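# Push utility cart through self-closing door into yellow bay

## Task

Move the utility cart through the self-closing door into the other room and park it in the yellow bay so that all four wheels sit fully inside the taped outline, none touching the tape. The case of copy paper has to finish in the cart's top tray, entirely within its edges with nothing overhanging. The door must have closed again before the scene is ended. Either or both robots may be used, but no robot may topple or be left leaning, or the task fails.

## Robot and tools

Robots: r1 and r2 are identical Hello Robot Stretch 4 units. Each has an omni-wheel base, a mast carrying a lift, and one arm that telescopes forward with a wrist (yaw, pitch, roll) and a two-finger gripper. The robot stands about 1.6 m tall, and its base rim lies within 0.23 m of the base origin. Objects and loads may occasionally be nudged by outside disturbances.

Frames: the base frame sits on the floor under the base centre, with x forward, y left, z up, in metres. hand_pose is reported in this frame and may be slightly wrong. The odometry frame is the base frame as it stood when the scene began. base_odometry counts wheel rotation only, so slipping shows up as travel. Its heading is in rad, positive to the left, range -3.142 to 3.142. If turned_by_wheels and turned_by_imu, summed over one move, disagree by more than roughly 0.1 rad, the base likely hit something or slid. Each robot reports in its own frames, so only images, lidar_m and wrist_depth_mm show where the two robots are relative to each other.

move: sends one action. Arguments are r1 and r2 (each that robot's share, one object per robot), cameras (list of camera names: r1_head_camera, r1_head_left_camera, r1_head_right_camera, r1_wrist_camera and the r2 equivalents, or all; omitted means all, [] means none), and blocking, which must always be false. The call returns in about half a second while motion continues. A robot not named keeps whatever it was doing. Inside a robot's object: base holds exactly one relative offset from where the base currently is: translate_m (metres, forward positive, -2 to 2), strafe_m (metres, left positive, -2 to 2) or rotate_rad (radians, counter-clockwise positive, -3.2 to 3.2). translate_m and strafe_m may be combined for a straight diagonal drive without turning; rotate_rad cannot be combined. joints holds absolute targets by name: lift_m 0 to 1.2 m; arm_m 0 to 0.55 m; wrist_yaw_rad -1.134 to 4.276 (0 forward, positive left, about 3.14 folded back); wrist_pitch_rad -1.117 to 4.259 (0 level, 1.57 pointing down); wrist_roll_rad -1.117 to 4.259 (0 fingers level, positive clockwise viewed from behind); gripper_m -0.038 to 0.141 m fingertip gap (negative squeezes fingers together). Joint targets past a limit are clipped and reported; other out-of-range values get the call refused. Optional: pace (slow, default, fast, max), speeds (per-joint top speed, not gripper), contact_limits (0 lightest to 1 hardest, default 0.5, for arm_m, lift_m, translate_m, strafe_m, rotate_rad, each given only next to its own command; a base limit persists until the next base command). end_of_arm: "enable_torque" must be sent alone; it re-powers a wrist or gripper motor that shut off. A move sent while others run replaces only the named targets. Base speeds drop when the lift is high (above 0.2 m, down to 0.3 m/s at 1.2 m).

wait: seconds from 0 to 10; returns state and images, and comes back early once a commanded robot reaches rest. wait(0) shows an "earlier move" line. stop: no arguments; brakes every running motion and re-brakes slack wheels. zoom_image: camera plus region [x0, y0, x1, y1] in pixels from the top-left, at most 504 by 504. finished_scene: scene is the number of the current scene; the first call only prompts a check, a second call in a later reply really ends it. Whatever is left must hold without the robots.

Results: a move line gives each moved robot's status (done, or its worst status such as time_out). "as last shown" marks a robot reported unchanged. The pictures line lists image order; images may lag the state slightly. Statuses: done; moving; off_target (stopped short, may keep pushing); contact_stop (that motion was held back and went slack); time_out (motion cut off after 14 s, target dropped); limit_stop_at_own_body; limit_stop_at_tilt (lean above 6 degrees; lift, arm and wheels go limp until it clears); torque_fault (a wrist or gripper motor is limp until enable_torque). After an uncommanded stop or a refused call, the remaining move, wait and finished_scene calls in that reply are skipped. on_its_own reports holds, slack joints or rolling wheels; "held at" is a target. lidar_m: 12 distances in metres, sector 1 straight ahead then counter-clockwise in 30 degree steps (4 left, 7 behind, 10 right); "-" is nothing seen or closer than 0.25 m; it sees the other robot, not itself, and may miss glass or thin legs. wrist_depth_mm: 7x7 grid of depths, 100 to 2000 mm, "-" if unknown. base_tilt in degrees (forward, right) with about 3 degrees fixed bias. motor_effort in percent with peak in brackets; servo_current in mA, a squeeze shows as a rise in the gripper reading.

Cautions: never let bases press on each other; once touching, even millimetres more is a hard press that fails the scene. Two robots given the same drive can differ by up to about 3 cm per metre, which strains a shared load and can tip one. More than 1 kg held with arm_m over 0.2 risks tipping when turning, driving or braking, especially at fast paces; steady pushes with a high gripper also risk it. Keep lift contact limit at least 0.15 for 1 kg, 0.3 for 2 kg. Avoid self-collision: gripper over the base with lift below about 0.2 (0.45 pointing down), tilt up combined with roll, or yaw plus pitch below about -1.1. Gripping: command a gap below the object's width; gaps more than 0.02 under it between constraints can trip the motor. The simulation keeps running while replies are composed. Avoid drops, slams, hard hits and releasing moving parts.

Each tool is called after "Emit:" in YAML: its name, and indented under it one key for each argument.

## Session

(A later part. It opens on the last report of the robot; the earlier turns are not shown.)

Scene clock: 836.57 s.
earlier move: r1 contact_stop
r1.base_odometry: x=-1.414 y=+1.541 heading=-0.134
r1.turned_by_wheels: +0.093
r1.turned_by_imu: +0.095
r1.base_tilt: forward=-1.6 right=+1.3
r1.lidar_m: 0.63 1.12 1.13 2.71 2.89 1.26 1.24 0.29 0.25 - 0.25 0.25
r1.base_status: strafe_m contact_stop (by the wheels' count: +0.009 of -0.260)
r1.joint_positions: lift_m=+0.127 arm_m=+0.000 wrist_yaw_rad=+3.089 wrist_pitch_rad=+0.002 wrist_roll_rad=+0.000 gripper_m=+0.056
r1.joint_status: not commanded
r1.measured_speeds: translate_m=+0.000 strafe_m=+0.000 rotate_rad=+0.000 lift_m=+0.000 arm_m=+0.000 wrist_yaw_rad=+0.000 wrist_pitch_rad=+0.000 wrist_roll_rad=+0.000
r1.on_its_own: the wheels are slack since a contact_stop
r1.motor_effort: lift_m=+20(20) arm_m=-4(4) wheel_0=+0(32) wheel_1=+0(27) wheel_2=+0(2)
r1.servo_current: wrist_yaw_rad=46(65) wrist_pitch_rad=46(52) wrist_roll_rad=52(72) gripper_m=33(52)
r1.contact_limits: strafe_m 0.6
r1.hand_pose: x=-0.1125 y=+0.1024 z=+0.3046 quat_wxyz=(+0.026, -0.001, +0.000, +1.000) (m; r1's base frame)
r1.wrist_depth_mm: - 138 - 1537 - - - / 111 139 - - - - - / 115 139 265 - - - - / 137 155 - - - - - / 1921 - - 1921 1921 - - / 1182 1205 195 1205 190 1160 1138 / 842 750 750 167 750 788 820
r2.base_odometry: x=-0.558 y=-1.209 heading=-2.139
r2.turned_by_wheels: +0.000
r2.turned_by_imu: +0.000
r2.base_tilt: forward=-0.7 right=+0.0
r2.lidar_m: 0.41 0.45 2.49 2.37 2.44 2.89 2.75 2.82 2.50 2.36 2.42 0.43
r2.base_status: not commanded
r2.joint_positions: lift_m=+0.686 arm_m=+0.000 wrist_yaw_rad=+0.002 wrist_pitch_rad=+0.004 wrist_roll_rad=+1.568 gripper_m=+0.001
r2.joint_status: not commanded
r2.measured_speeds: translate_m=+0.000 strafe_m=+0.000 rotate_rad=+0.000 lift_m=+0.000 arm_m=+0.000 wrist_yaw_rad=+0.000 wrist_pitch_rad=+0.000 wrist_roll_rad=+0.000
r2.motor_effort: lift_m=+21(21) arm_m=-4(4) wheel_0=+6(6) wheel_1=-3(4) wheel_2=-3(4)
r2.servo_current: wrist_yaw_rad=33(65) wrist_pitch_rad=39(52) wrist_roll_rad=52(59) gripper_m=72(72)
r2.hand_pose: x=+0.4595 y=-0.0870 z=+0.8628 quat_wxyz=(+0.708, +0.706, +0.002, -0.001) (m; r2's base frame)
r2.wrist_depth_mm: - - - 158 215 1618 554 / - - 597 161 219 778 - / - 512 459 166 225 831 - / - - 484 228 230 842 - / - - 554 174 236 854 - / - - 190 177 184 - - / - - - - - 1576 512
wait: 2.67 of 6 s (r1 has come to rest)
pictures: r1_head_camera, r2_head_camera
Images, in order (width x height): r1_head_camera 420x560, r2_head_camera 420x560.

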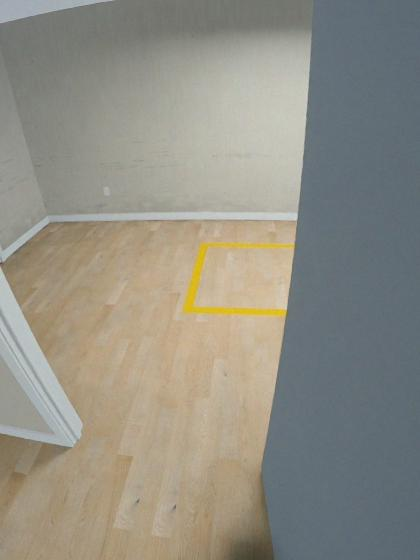

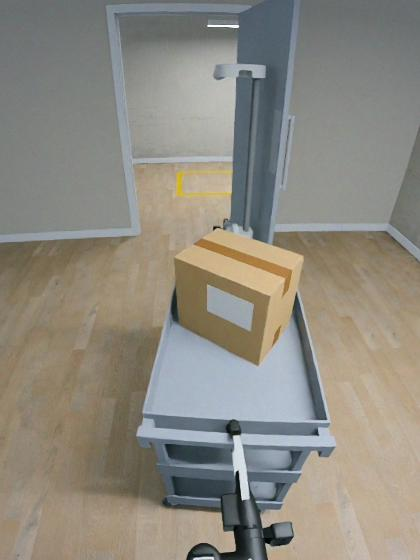

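Emit:
move:
  blocking: false
  r1: {"base": {"rotate_rad": -0.098}, "joints": {"arm_m": 0.38}, "pace": "slow", "contact_limits": {"rotate_rad": 0.6, "arm_m": 0.3}}
  r2: {"base": {"translate_m": -0.25, "strafe_m": 0.36}, "pace": "slow"}
  cameras: []

Emit:
wait:
  seconds: 5
  cameras: ["r2_head_camera", "r1_head_right_camera"]

Scene clock: 963.93 s.
move: r1 moving; r2 moving
r1.base_odometry: x=-1.414 y=+1.542 heading=-0.224
r1.turned_by_wheels: -0.090
r1.turned_by_imu: -0.090
r1.base_tilt: forward=-1.6 right=+1.2
r1.lidar_m: 0.49 3.80 1.13 2.71 2.82 1.29 1.25 0.36 0.25 - 0.25 0.25
r1.base_status: rotate_rad moving
r1.joint_positions: lift_m=+0.127 arm_m=+0.013 wrist_yaw_rad=+3.089 wrist_pitch_rad=+0.002 wrist_roll_rad=+0.000 gripper_m=+0.056
r1.joint_status: arm_m moving
r1.measured_speeds: translate_m=-0.001 strafe_m=+0.001 rotate_rad=-0.143 lift_m=+0.000 arm_m=+0.049 wrist_yaw_rad=+0.000 wrist_pitch_rad=+0.000 wrist_roll_rad=+0.000
r1.motor_effort: lift_m=+20(20) arm_m=+5(7) wheel_0=+11(14) wheel_1=-1(3) wheel_2=+6(8)
r1.servo_current: wrist_yaw_rad=52(65) wrist_pitch_rad=39(46) wrist_roll_rad=26(65) gripper_m=39(46)
r1.contact_limits: arm_m 0.3; rotate_rad 0.6
r1.hand_pose: x=-0.1000 y=+0.1024 z=+0.3046 quat_wxyz=(+0.026, -0.001, +0.000, +1.000) (m; r1's base frame)
r1.wrist_depth_mm: 147 149 - 1537 - - - / 111 149 - - - - - / 115 150 251 - - - - / 143 152 - - - - - / 1921 - - 1921 - - - / 1182 1205 195 1182 191 1160 1160 / 842 750 768 167 750 778 809
r2.base_odometry: x=-0.546 y=-1.208 heading=-2.139
r2.turned_by_wheels: +0.000
r2.turned_by_imu: +0.001
r2.base_tilt: forward=-0.6 right=+0.1
r2.lidar_m: 0.40 0.43 2.48 2.36 2.44 2.90 2.72 2.82 2.49 2.37 2.45 0.43
r2.base_status: translate_m moving; strafe_m moving
r2.joint_positions: lift_m=+0.686 arm_m=+0.000 wrist_yaw_rad=+0.002 wrist_pitch_rad=+0.004 wrist_roll_rad=+1.568 gripper_m=+0.001
r2.joint_status: not commanded
r2.measured_speeds: translate_m=-0.028 strafe_m=+0.040 rotate_rad=+0.002 lift_m=+0.000 arm_m=+0.000 wrist_yaw_rad=+0.000 wrist_pitch_rad=+0.000 wrist_roll_rad=+0.000
r2.motor_effort: lift_m=+21(21) arm_m=-4(4) wheel_0=-9(10) wheel_1=+3(6) wheel_2=+8(10)
r2.servo_current: wrist_yaw_rad=59(59) wrist_pitch_rad=46(46) wrist_roll_rad=52(65) gripper_m=65(78)
r2.hand_pose: x=+0.4595 y=-0.0870 z=+0.8628 quat_wxyz=(+0.708, +0.706, +0.002, -0.001) (m; r2's base frame)
r2.wrist_depth_mm: - - - 159 216 1661 - / - - 591 162 221 750 - / - 504 459 167 226 820 - / - - 492 229 231 820 - / - - 554 175 236 854 - / - - 190 179 182 - - / - - - - - 1708 488
pictures: none
No camera images: "cameras" was empty.

Scene clock: 968.50 s.
earlier move: r1 done; r2 moving
r1.base_odometry: x=-1.414 y=+1.542 heading=-0.232
r1.turned_by_wheels: -0.008
r1.turned_by_imu: -0.008
r1.base_tilt: forward=-1.6 right=+1.3
r1.lidar_m: 0.50 3.79 1.12 2.71 2.81 1.61 1.55 0.35 0.25 - 0.25 0.25
r1.base_status: done
r1.joint_positions: lift_m=+0.127 arm_m=+0.380 wrist_yaw_rad=+3.089 wrist_pitch_rad=+0.002 wrist_roll_rad=+0.000 gripper_m=+0.056
r1.joint_status: all done
r1.measured_speeds: translate_m=+0.000 strafe_m=+0.000 rotate_rad=+0.000 lift_m=+0.000 arm_m=+0.000 wrist_yaw_rad=+0.000 wrist_pitch_rad=+0.000 wrist_roll_rad=+0.000
r1.motor_effort: lift_m=+20(20) arm_m=+5(9) wheel_0=+9(14) wheel_1=-2(3) wheel_2=+4(8)
r1.servo_current: wrist_yaw_rad=46(65) wrist_pitch_rad=39(52) wrist_roll_rad=46(65) gripper_m=46(46)
r1.contact_limits: arm_m 0.3; rotate_rad 0.6
r1.hand_pose: x=+0.2674 y=+0.1024 z=+0.3046 quat_wxyz=(+0.026, -0.001, +0.000, +1.000) (m; r1's base frame)
r1.wrist_depth_mm: - 591 - - - - - / - 530 - - - - - / 135 187 559 - - - - / 157 220 - - - - - / 488 1618 - - - - - / 462 484 193 488 190 1182 1138 / 347 310 319 155 741 778 820
r2.base_odometry: x=-0.125 y=-1.192 heading=-2.139
r2.turned_by_wheels: +0.000
r2.turned_by_imu: -0.001
r2.base_tilt: forward=-0.6 right=+0.1
r2.lidar_m: 0.46 2.99 2.13 2.00 2.07 2.64 2.50 2.58 2.88 2.73 2.80 0.37
r2.base_status: translate_m moving; strafe_m moving
r2.joint_positions: lift_m=+0.686 arm_m=+0.000 wrist_yaw_rad=-0.002 wrist_pitch_rad=+0.004 wrist_roll_rad=+1.568 gripper_m=+0.001
r2.joint_status: not commanded
r2.measured_speeds: translate_m=-0.019 strafe_m=+0.028 rotate_rad=+0.001 lift_m=+0.000 arm_m=+0.000 wrist_yaw_rad=+0.000 wrist_pitch_rad=+0.000 wrist_roll_rad=+0.000
r2.motor_effort: lift_m=+21(22) arm_m=-4(4) wheel_0=-9(14) wheel_1=+5(7) wheel_2=+4(12)
r2.servo_current: wrist_yaw_rad=39(65) wrist_pitch_rad=46(52) wrist_roll_rad=46(72) gripper_m=65(78)
r2.hand_pose: x=+0.4592 y=-0.0879 z=+0.8628 quat_wxyz=(+0.708, +0.706, +0.001, -0.002) (m; r2's base frame)
r2.wrist_depth_mm: - 364 373 - 152 - - / - 418 418 105 167 - - / - - 530 113 183 - - / - - - 129 204 - - / - - - 144 230 1708 512 / - - 190 170 182 1576 462 / - - - - 351 366 413
wait: 4.57 of 5 s (r1 has come to rest)
pictures: r1_head_right_camera, r2_head_camera
Images, in order (width x height): r1_head_right_camera 420x672, r2_head_camera 420x560.

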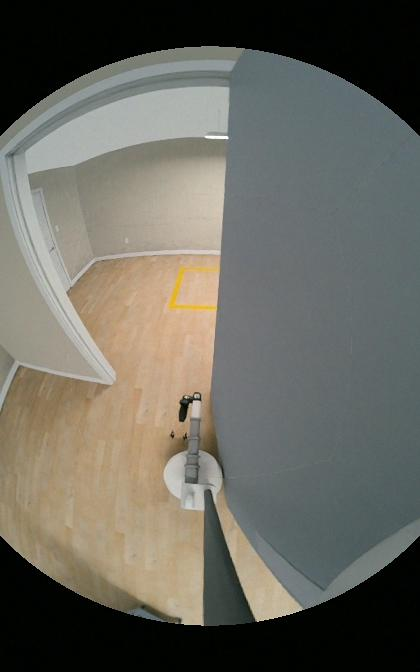

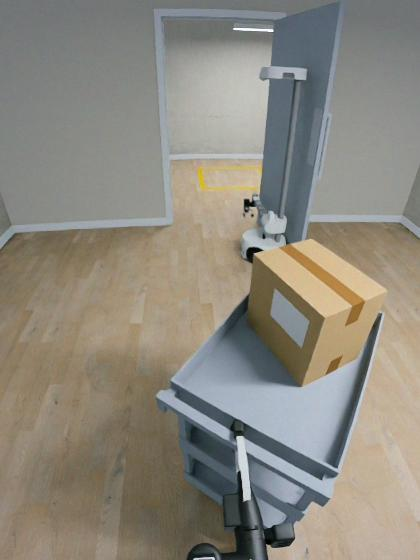

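Emit:
move:
  blocking: false
  r1: {"base": {"translate_m": -0.42, "strafe_m": -0.12}, "pace": "slow", "contact_limits": {"translate_m": 0.7}}
  r2: {"base": {"translate_m": -0.9}, "pace": "slow"}
  cameras: []

Emit:
wait:
  seconds: 5
  cameras: ["r2_head_camera", "r1_head_right_camera"]

Scene clock: 976.10 s.
earlier move: r2 done
move: r1 moving; r2 moving
r1.base_odometry: x=-1.427 y=+1.541 heading=-0.232
r1.turned_by_wheels: +0.000
r1.turned_by_imu: +0.000
r1.base_tilt: forward=-1.6 right=+1.3
r1.lidar_m: 0.49 3.81 1.14 2.70 2.82 1.63 1.57 4.79 0.25 - 0.25 0.25
r1.base_status: translate_m moving; strafe_m moving
r1.joint_positions: lift_m=+0.127 arm_m=+0.380 wrist_yaw_rad=+3.089 wrist_pitch_rad=+0.002 wrist_roll_rad=+0.000 gripper_m=+0.056
r1.joint_status: not commanded
r1.measured_speeds: translate_m=-0.049 strafe_m=-0.014 rotate_rad=-0.003 lift_m=+0.000 arm_m=+0.000 wrist_yaw_rad=+0.000 wrist_pitch_rad=+0.000 wrist_roll_rad=+0.000
r1.motor_effort: lift_m=+20(20) arm_m=+5(5) wheel_0=+2(8) wheel_1=-7(11) wheel_2=+9(10)
r1.servo_current: wrist_yaw_rad=52(59) wrist_pitch_rad=39(52) wrist_roll_rad=59(65) gripper_m=39(46)
r1.contact_limits: arm_m 0.3; translate_m 0.7
r1.hand_pose: x=+0.2674 y=+0.1024 z=+0.3046 quat_wxyz=(+0.026, -0.001, +0.000, +1.000) (m; r1's base frame)
r1.wrist_depth_mm: - 585 - - - - - / - 530 - - - - - / 134 187 559 - - - - / 156 220 - - - - - / 488 1661 - - - - - / 459 488 193 488 190 1182 1138 / 347 310 319 156 741 778 809
r2.base_odometry: x=-0.114 y=-1.181 heading=-2.139
r2.turned_by_wheels: +0.000
r2.turned_by_imu: +0.001
r2.base_tilt: forward=-0.7 right=+0.0
r2.lidar_m: 0.44 3.00 2.11 1.99 2.06 2.60 2.49 2.57 2.87 2.72 2.79 0.34
r2.base_status: translate_m moving
r2.joint_positions: lift_m=+0.686 arm_m=+0.000 wrist_yaw_rad=-0.001 wrist_pitch_rad=+0.004 wrist_roll_rad=+1.568 gripper_m=+0.001
r2.joint_status: not commanded
r2.measured_speeds: translate_m=-0.047 strafe_m=+0.000 rotate_rad=+0.005 lift_m=+0.000 arm_m=+0.000 wrist_yaw_rad=+0.014 wrist_pitch_rad=+0.000 wrist_roll_rad=+0.000
r2.motor_effort: lift_m=+21(21) arm_m=-4(4) wheel_0=-11(11) wheel_1=-6(9) wheel_2=+12(12)
r2.servo_current: wrist_yaw_rad=39(59) wrist_pitch_rad=46(46) wrist_roll_rad=46(59) gripper_m=65(72)
r2.hand_pose: x=+0.4592 y=-0.0877 z=+0.8628 quat_wxyz=(+0.708, +0.706, +0.001, -0.002) (m; r2's base frame)
r2.wrist_depth_mm: - 364 362 - 149 - - / - 424 424 103 163 - - / - - 549 110 181 - - / - - - 128 202 - - / - - - 142 230 1756 504 / - - 190 169 185 1576 477 / - - - - 359 370 377
pictures: none
No camera images: "cameras" was empty.

Scene clock: 980.40 s.
earlier move: r1 contact_stop; r2 moving
r1.base_odometry: x=-1.773 y=+1.539 heading=-0.206
r1.turned_by_wheels: +0.026
r1.turned_by_imu: +0.027
r1.base_tilt: forward=-1.6 right=+1.3
r1.lidar_m: 0.51 1.43 1.55 2.79 2.92 1.64 1.69 2.74 1.99 1.92 0.25 0.25
r1.base_status: translate_m contact_stop (by the wheels' count: -0.350 of -0.420); strafe_m contact_stop (by the wheels' count: -0.084 of -0.120)
r1.joint_positions: lift_m=+0.127 arm_m=+0.380 wrist_yaw_rad=+3.089 wrist_pitch_rad=+0.002 wrist_roll_rad=+0.000 gripper_m=+0.056
r1.joint_status: not commanded
r1.measured_speeds: translate_m=+0.000 strafe_m=+0.000 rotate_rad=+0.000 lift_m=+0.000 arm_m=+0.000 wrist_yaw_rad=+0.000 wrist_pitch_rad=+0.000 wrist_roll_rad=+0.000
r1.on_its_own: the wheels are slack since a contact_stop
r1.motor_effort: lift_m=+20(20) arm_m=+5(5) wheel_0=+0(34) wheel_1=+0(29) wheel_2=+0(21)
r1.servo_current: wrist_yaw_rad=65(78) wrist_pitch_rad=46(52) wrist_roll_rad=52(65) gripper_m=39(46)
r1.contact_limits: arm_m 0.3; translate_m 0.7
r1.hand_pose: x=+0.2674 y=+0.1024 z=+0.3046 quat_wxyz=(+0.026, -0.001, +0.000, +1.000) (m; r1's base frame)
r1.wrist_depth_mm: - 535 - - - - - / - 222 - - - - - / 129 183 517 - - - - / 159 220 - - - - - / - 1756 - - - - - / 1205 492 193 492 191 1138 1160 / 347 309 317 156 691 778 831
r2.base_odometry: x=+0.111 y=-0.829 heading=-2.139
r2.turned_by_wheels: +0.000
r2.turned_by_imu: +0.001
r2.base_tilt: forward=-0.7 right=+0.1
r2.lidar_m: 0.44 2.93 2.10 1.95 2.05 2.19 2.07 2.14 2.83 2.74 2.84 0.38
r2.base_status: translate_m moving
r2.joint_positions: lift_m=+0.686 arm_m=+0.000 wrist_yaw_rad=+0.001 wrist_pitch_rad=+0.004 wrist_roll_rad=+1.568 gripper_m=+0.001
r2.joint_status: not commanded
r2.measured_speeds: translate_m=-0.100 strafe_m=-0.001 rotate_rad=+0.003 lift_m=+0.000 arm_m=+0.000 wrist_yaw_rad=+0.000 wrist_pitch_rad=+0.000 wrist_roll_rad=+0.000
r2.motor_effort: lift_m=+21(22) arm_m=-4(4) wheel_0=-3(11) wheel_1=-6(9) wheel_2=+9(13)
r2.servo_current: wrist_yaw_rad=59(59) wrist_pitch_rad=46(52) wrist_roll_rad=33(59) gripper_m=72(78)
r2.hand_pose: x=+0.4594 y=-0.0872 z=+0.8628 quat_wxyz=(+0.708, +0.706, +0.002, -0.001) (m; r2's base frame)
r2.wrist_depth_mm: - 459 445 118 175 - - / - 407 407 126 185 - - / - 508 473 135 198 - - / - - 585 145 217 - - / - - - 160 231 1863 - / - - 189 172 185 1618 488 / - - - - - 1863 1182
wait: 4.30 of 5 s (r1 has come to rest)
pictures: r1_head_right_camera, r2_head_camera
Images, in order (width x height): r1_head_right_camera 420x672, r2_head_camera 420x560.

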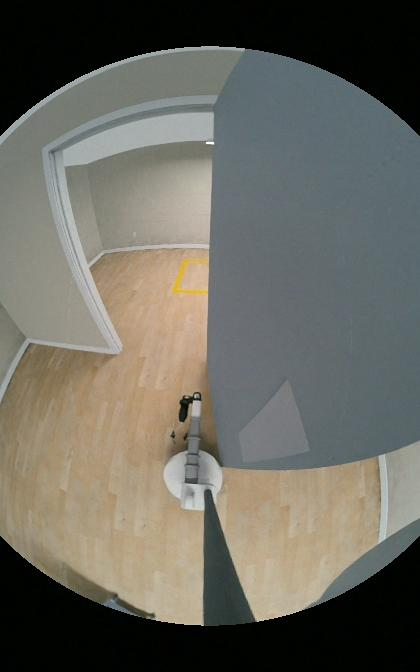

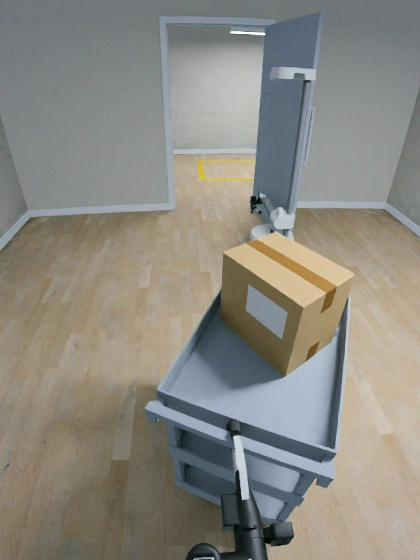

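Emit:
move:
  blocking: false
  r1: {"base": {"translate_m": -0.08, "strafe_m": -0.012}, "pace": "slow", "contact_limits": {"translate_m": 0.9}}
  cameras: []

Emit:
wait:
  seconds: 5
  cameras: ["r2_head_camera", "r1_head_right_camera"]

Scene clock: 989.30 s.
earlier move: r2 done
move: r1 moving
r1.base_odometry: x=-1.786 y=+1.540 heading=-0.206
r1.turned_by_wheels: +0.000
r1.turned_by_imu: -0.001
r1.base_tilt: forward=-1.6 right=+1.3
r1.lidar_m: 0.48 1.44 1.56 2.80 2.95 2.08 2.11 2.75 2.01 1.89 0.25 0.25
r1.base_status: translate_m moving; strafe_m moving
r1.joint_positions: lift_m=+0.127 arm_m=+0.380 wrist_yaw_rad=+3.089 wrist_pitch_rad=+0.002 wrist_roll_rad=+0.000 gripper_m=+0.056
r1.joint_status: not commanded
r1.measured_speeds: translate_m=-0.048 strafe_m=-0.007 rotate_rad=+0.000 lift_m=+0.000 arm_m=+0.000 wrist_yaw_rad=+0.000 wrist_pitch_rad=+0.000 wrist_roll_rad=+0.000
r1.motor_effort: lift_m=+20(20) arm_m=+5(5) wheel_0=-4(4) wheel_1=-6(8) wheel_2=+4(7)
r1.servo_current: wrist_yaw_rad=52(65) wrist_pitch_rad=46(52) wrist_roll_rad=46(72) gripper_m=46(46)
r1.contact_limits: arm_m 0.3; translate_m 0.9
r1.hand_pose: x=+0.2674 y=+0.1024 z=+0.3046 quat_wxyz=(+0.026, -0.001, +0.000, +1.000) (m; r1's base frame)
r1.wrist_depth_mm: - 530 - - - - - / - 222 - - - - - / 129 183 517 - - - - / 160 220 - - - - - / - 1661 - - - - - / 1182 488 193 488 190 1160 1160 / 347 309 317 155 707 778 809
r2.base_odometry: x=+0.364 y=-0.433 heading=-2.139
r2.turned_by_wheels: +0.000
r2.turned_by_imu: +0.002
r2.base_tilt: forward=-0.7 right=+0.1
r2.lidar_m: 0.41 0.46 2.07 1.95 2.05 1.69 1.59 1.64 2.23 2.76 2.83 0.42
r2.base_status: done
r2.joint_positions: lift_m=+0.686 arm_m=+0.000 wrist_yaw_rad=+0.001 wrist_pitch_rad=+0.004 wrist_roll_rad=+1.568 gripper_m=+0.001
r2.joint_status: not commanded
r2.measured_speeds: translate_m=+0.000 strafe_m=+0.000 rotate_rad=+0.000 lift_m=+0.000 arm_m=+0.000 wrist_yaw_rad=+0.000 wrist_pitch_rad=+0.000 wrist_roll_rad=+0.000
r2.motor_effort: lift_m=+21(21) arm_m=-4(4) wheel_0=-4(4) wheel_1=-3(4) wheel_2=+7(7)
r2.servo_current: wrist_yaw_rad=46(59) wrist_pitch_rad=46(46) wrist_roll_rad=46(52) gripper_m=65(72)
r2.hand_pose: x=+0.4594 y=-0.0872 z=+0.8628 quat_wxyz=(+0.708, +0.706, +0.002, -0.001) (m; r2's base frame)
r2.wrist_depth_mm: - - - 146 202 759 - / - - 500 152 208 - - / - 452 439 156 216 - - / - - 508 165 225 831 - / - - 609 172 235 - - / - - 190 177 183 1708 - / - - - - - 1576 477
pictures: none
No camera images: "cameras" was empty.

Scene clock: 990.87 s.
earlier move: r1 done
r1.base_odometry: x=-1.854 y=+1.544 heading=-0.206
r1.turned_by_wheels: +0.000
r1.turned_by_imu: +0.000
r1.base_tilt: forward=-1.6 right=+1.3
r1.lidar_m: 0.41 1.51 1.68 2.80 2.93 2.04 2.04 2.71 2.02 1.89 0.32 0.25
r1.base_status: done
r1.joint_positions: lift_m=+0.127 arm_m=+0.380 wrist_yaw_rad=+3.089 wrist_pitch_rad=+0.002 wrist_roll_rad=+0.000 gripper_m=+0.056
r1.joint_status: not commanded
r1.measured_speeds: translate_m=+0.000 strafe_m=+0.000 rotate_rad=+0.000 lift_m=+0.000 arm_m=+0.000 wrist_yaw_rad=+0.000 wrist_pitch_rad=+0.000 wrist_roll_rad=+0.000
r1.motor_effort: lift_m=+20(20) arm_m=+5(5) wheel_0=+1(5) wheel_1=-5(9) wheel_2=+1(7)
r1.servo_current: wrist_yaw_rad=46(65) wrist_pitch_rad=46(52) wrist_roll_rad=46(72) gripper_m=46(46)
r1.contact_limits: arm_m 0.3; translate_m 0.9
r1.hand_pose: x=+0.2674 y=+0.1024 z=+0.3046 quat_wxyz=(+0.026, -0.001, +0.000, +1.000) (m; r1's base frame)
r1.wrist_depth_mm: - 530 - - - - - / - 535 - - - - - / 132 186 517 - - - - / 161 220 539 - - - - / - 1661 - - - - - / 1205 488 193 488 191 1182 1138 / 330 309 319 155 741 768 831
r2.base_odometry: x=+0.364 y=-0.433 heading=-2.139
r2.turned_by_wheels: +0.000
r2.turned_by_imu: +0.000
r2.base_tilt: forward=-0.6 right=+0.1
r2.lidar_m: 0.42 0.49 2.08 1.94 2.07 1.71 1.58 1.64 2.23 2.74 2.85 0.42
r2.base_status: done
r2.joint_positions: lift_m=+0.686 arm_m=+0.000 wrist_yaw_rad=+0.001 wrist_pitch_rad=+0.004 wrist_roll_rad=+1.568 gripper_m=+0.001
r2.joint_status: not commanded
r2.measured_speeds: translate_m=+0.000 strafe_m=+0.000 rotate_rad=+0.000 lift_m=+0.000 arm_m=+0.000 wrist_yaw_rad=+0.000 wrist_pitch_rad=+0.000 wrist_roll_rad=+0.000
r2.motor_effort: lift_m=+21(21) arm_m=-4(4) wheel_0=-4(4) wheel_1=-3(4) wheel_2=+7(7)
r2.servo_current: wrist_yaw_rad=46(65) wrist_pitch_rad=39(46) wrist_roll_rad=52(65) gripper_m=72(72)
r2.hand_pose: x=+0.4594 y=-0.0872 z=+0.8628 quat_wxyz=(+0.708, +0.706, +0.002, -0.001) (m; r2's base frame)
r2.wrist_depth_mm: - - - 146 202 741 - / - - 496 152 209 - - / - 452 445 156 216 - - / - - 508 165 225 831 - / - - 603 172 234 - - / - - 189 177 182 1708 - / - - - - - 1576 477
wait: 1.57 of 5 s (r1 has come to rest)
pictures: r1_head_right_camera, r2_head_camera
Images, in order (width x height): r1_head_right_camera 420x672, r2_head_camera 420x560.

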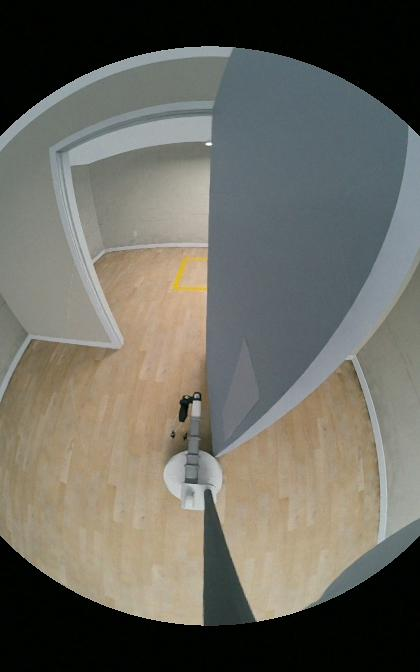

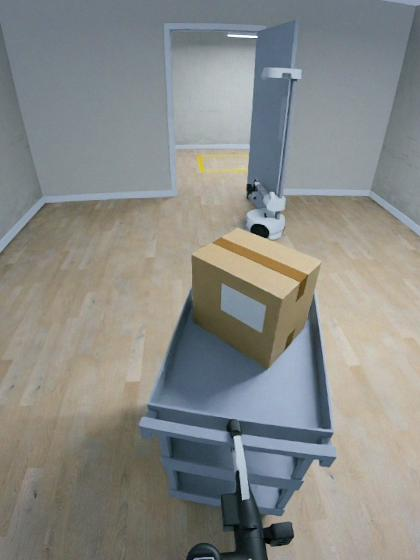

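Emit:
move:
  blocking: false
  r2: {"base": {"strafe_m": -0.17}, "pace": "slow"}
  cameras: []

Emit:
wait:
  seconds: 4
  cameras: ["r2_head_camera"]

Scene clock: 1016.67 s.
move: r2 moving
r1.base_odometry: x=-1.854 y=+1.544 heading=-0.206
r1.turned_by_wheels: +0.000
r1.turned_by_imu: +0.000
r1.base_tilt: forward=-1.6 right=+1.3
r1.lidar_m: 0.41 1.50 1.67 2.80 2.92 2.04 2.05 2.75 2.01 1.89 0.31 0.25
r1.base_status: not commanded
r1.joint_positions: lift_m=+0.127 arm_m=+0.380 wrist_yaw_rad=+3.089 wrist_pitch_rad=+0.002 wrist_roll_rad=+0.000 gripper_m=+0.056
r1.joint_status: not commanded
r1.measured_speeds: translate_m=+0.000 strafe_m=+0.000 rotate_rad=+0.000 lift_m=+0.000 arm_m=+0.000 wrist_yaw_rad=+0.000 wrist_pitch_rad=+0.000 wrist_roll_rad=+0.000
r1.motor_effort: lift_m=+20(20) arm_m=+5(5) wheel_0=+1(1) wheel_1=-5(5) wheel_2=+1(1)
r1.servo_current: wrist_yaw_rad=52(65) wrist_pitch_rad=46(46) wrist_roll_rad=26(59) gripper_m=46(46)
r1.contact_limits: arm_m 0.3; translate_m 0.9
r1.hand_pose: x=+0.2674 y=+0.1024 z=+0.3046 quat_wxyz=(+0.026, -0.001, +0.000, +1.000) (m; r1's base frame)
r1.wrist_depth_mm: - 539 - - - - - / - 539 - - - - - / 132 187 517 - - - - / 162 220 539 - - - - / - 1661 - - - - - / 1182 488 193 492 190 1160 1160 / 332 309 315 156 741 768 809
r2.base_odometry: x=+0.352 y=-0.426 heading=-2.139
r2.turned_by_wheels: +0.000
r2.turned_by_imu: +0.001
r2.base_tilt: forward=-0.6 right=+0.0
r2.lidar_m: 0.41 0.47 2.07 1.97 2.05 1.67 1.56 1.65 2.19 2.73 2.83 0.42
r2.base_status: strafe_m moving
r2.joint_positions: lift_m=+0.686 arm_m=+0.000 wrist_yaw_rad=+0.003 wrist_pitch_rad=+0.004 wrist_roll_rad=+1.568 gripper_m=+0.001
r2.joint_status: not commanded
r2.measured_speeds: translate_m=+0.000 strafe_m=-0.058 rotate_rad=+0.001 lift_m=+0.000 arm_m=+0.000 wrist_yaw_rad=+0.002 wrist_pitch_rad=+0.000 wrist_roll_rad=+0.000
r2.motor_effort: lift_m=+21(21) arm_m=-4(5) wheel_0=+9(15) wheel_1=-8(8) wheel_2=-1(6)
r2.servo_current: wrist_yaw_rad=46(52) wrist_pitch_rad=39(46) wrist_roll_rad=52(59) gripper_m=59(72)
r2.hand_pose: x=+0.4596 y=-0.0865 z=+0.8628 quat_wxyz=(+0.708, +0.706, +0.003, +0.000) (m; r2's base frame)
r2.wrist_depth_mm: - - - 146 201 759 - / - - 500 152 208 - - / - 459 445 156 216 - - / - - 504 163 225 831 - / - - 597 170 235 - - / - - 191 178 181 1708 - / - - - - - 1618 484
pictures: none
No camera images: "cameras" was empty.

Scene clock: 1019.00 s.
earlier move: r2 done
r1.base_odometry: x=-1.854 y=+1.544 heading=-0.206
r1.turned_by_wheels: +0.000
r1.turned_by_imu: +0.000
r1.base_tilt: forward=-1.6 right=+1.3
r1.lidar_m: 0.41 1.49 1.67 2.80 2.94 2.01 1.98 2.72 2.00 1.88 0.32 0.25
r1.base_status: not commanded
r1.joint_positions: lift_m=+0.127 arm_m=+0.380 wrist_yaw_rad=+3.089 wrist_pitch_rad=+0.002 wrist_roll_rad=+0.000 gripper_m=+0.056
r1.joint_status: not commanded
r1.measured_speeds: translate_m=+0.000 strafe_m=+0.000 rotate_rad=+0.000 lift_m=+0.000 arm_m=+0.000 wrist_yaw_rad=+0.000 wrist_pitch_rad=+0.000 wrist_roll_rad=+0.000
r1.motor_effort: lift_m=+20(20) arm_m=+5(5) wheel_0=+0(2) wheel_1=-5(6) wheel_2=+1(1)
r1.servo_current: wrist_yaw_rad=39(65) wrist_pitch_rad=46(46) wrist_roll_rad=39(72) gripper_m=46(46)
r1.contact_limits: arm_m 0.3; translate_m 0.9
r1.hand_pose: x=+0.2674 y=+0.1024 z=+0.3046 quat_wxyz=(+0.026, -0.001, +0.000, +1.000) (m; r1's base frame)
r1.wrist_depth_mm: - 530 - - - - - / - 530 - - - - - / 132 186 512 - - - - / 161 220 539 - - - - / - 1661 - - - - - / 1160 488 193 484 190 1182 1160 / 329 309 317 155 732 778 809
r2.base_odometry: x=+0.221 y=-0.342 heading=-2.139
r2.turned_by_wheels: +0.000
r2.turned_by_imu: +0.000
r2.base_tilt: forward=-0.6 right=+0.1
r2.lidar_m: 0.37 0.40 2.28 2.13 2.25 1.69 1.59 1.63 2.23 2.58 2.66 0.43
r2.base_status: done
r2.joint_positions: lift_m=+0.686 arm_m=+0.000 wrist_yaw_rad=+0.003 wrist_pitch_rad=+0.004 wrist_roll_rad=+1.568 gripper_m=+0.001
r2.joint_status: not commanded
r2.measured_speeds: translate_m=+0.000 strafe_m=+0.000 rotate_rad=+0.000 lift_m=+0.000 arm_m=+0.000 wrist_yaw_rad=+0.000 wrist_pitch_rad=+0.000 wrist_roll_rad=+0.000
r2.motor_effort: lift_m=+21(21) arm_m=-4(5) wheel_0=+5(15) wheel_1=-3(8) wheel_2=+0(6)
r2.servo_current: wrist_yaw_rad=52(59) wrist_pitch_rad=46(46) wrist_roll_rad=39(65) gripper_m=65(72)
r2.hand_pose: x=+0.4596 y=-0.0865 z=+0.8628 quat_wxyz=(+0.708, +0.706, +0.003, +0.000) (m; r2's base frame)
r2.wrist_depth_mm: - - - 179 240 1661 1160 / - - - 178 238 1708 - / - - 580 178 239 820 - / - 480 473 179 238 831 - / - - 508 178 237 842 - / - - 190 178 184 - - / - - 609 - - 1661 -
wait: 2.33 of 4 s (r2 has come to rest)
pictures: r2_head_camera
Images, in order (width x height): r2_head_camera 420x560.

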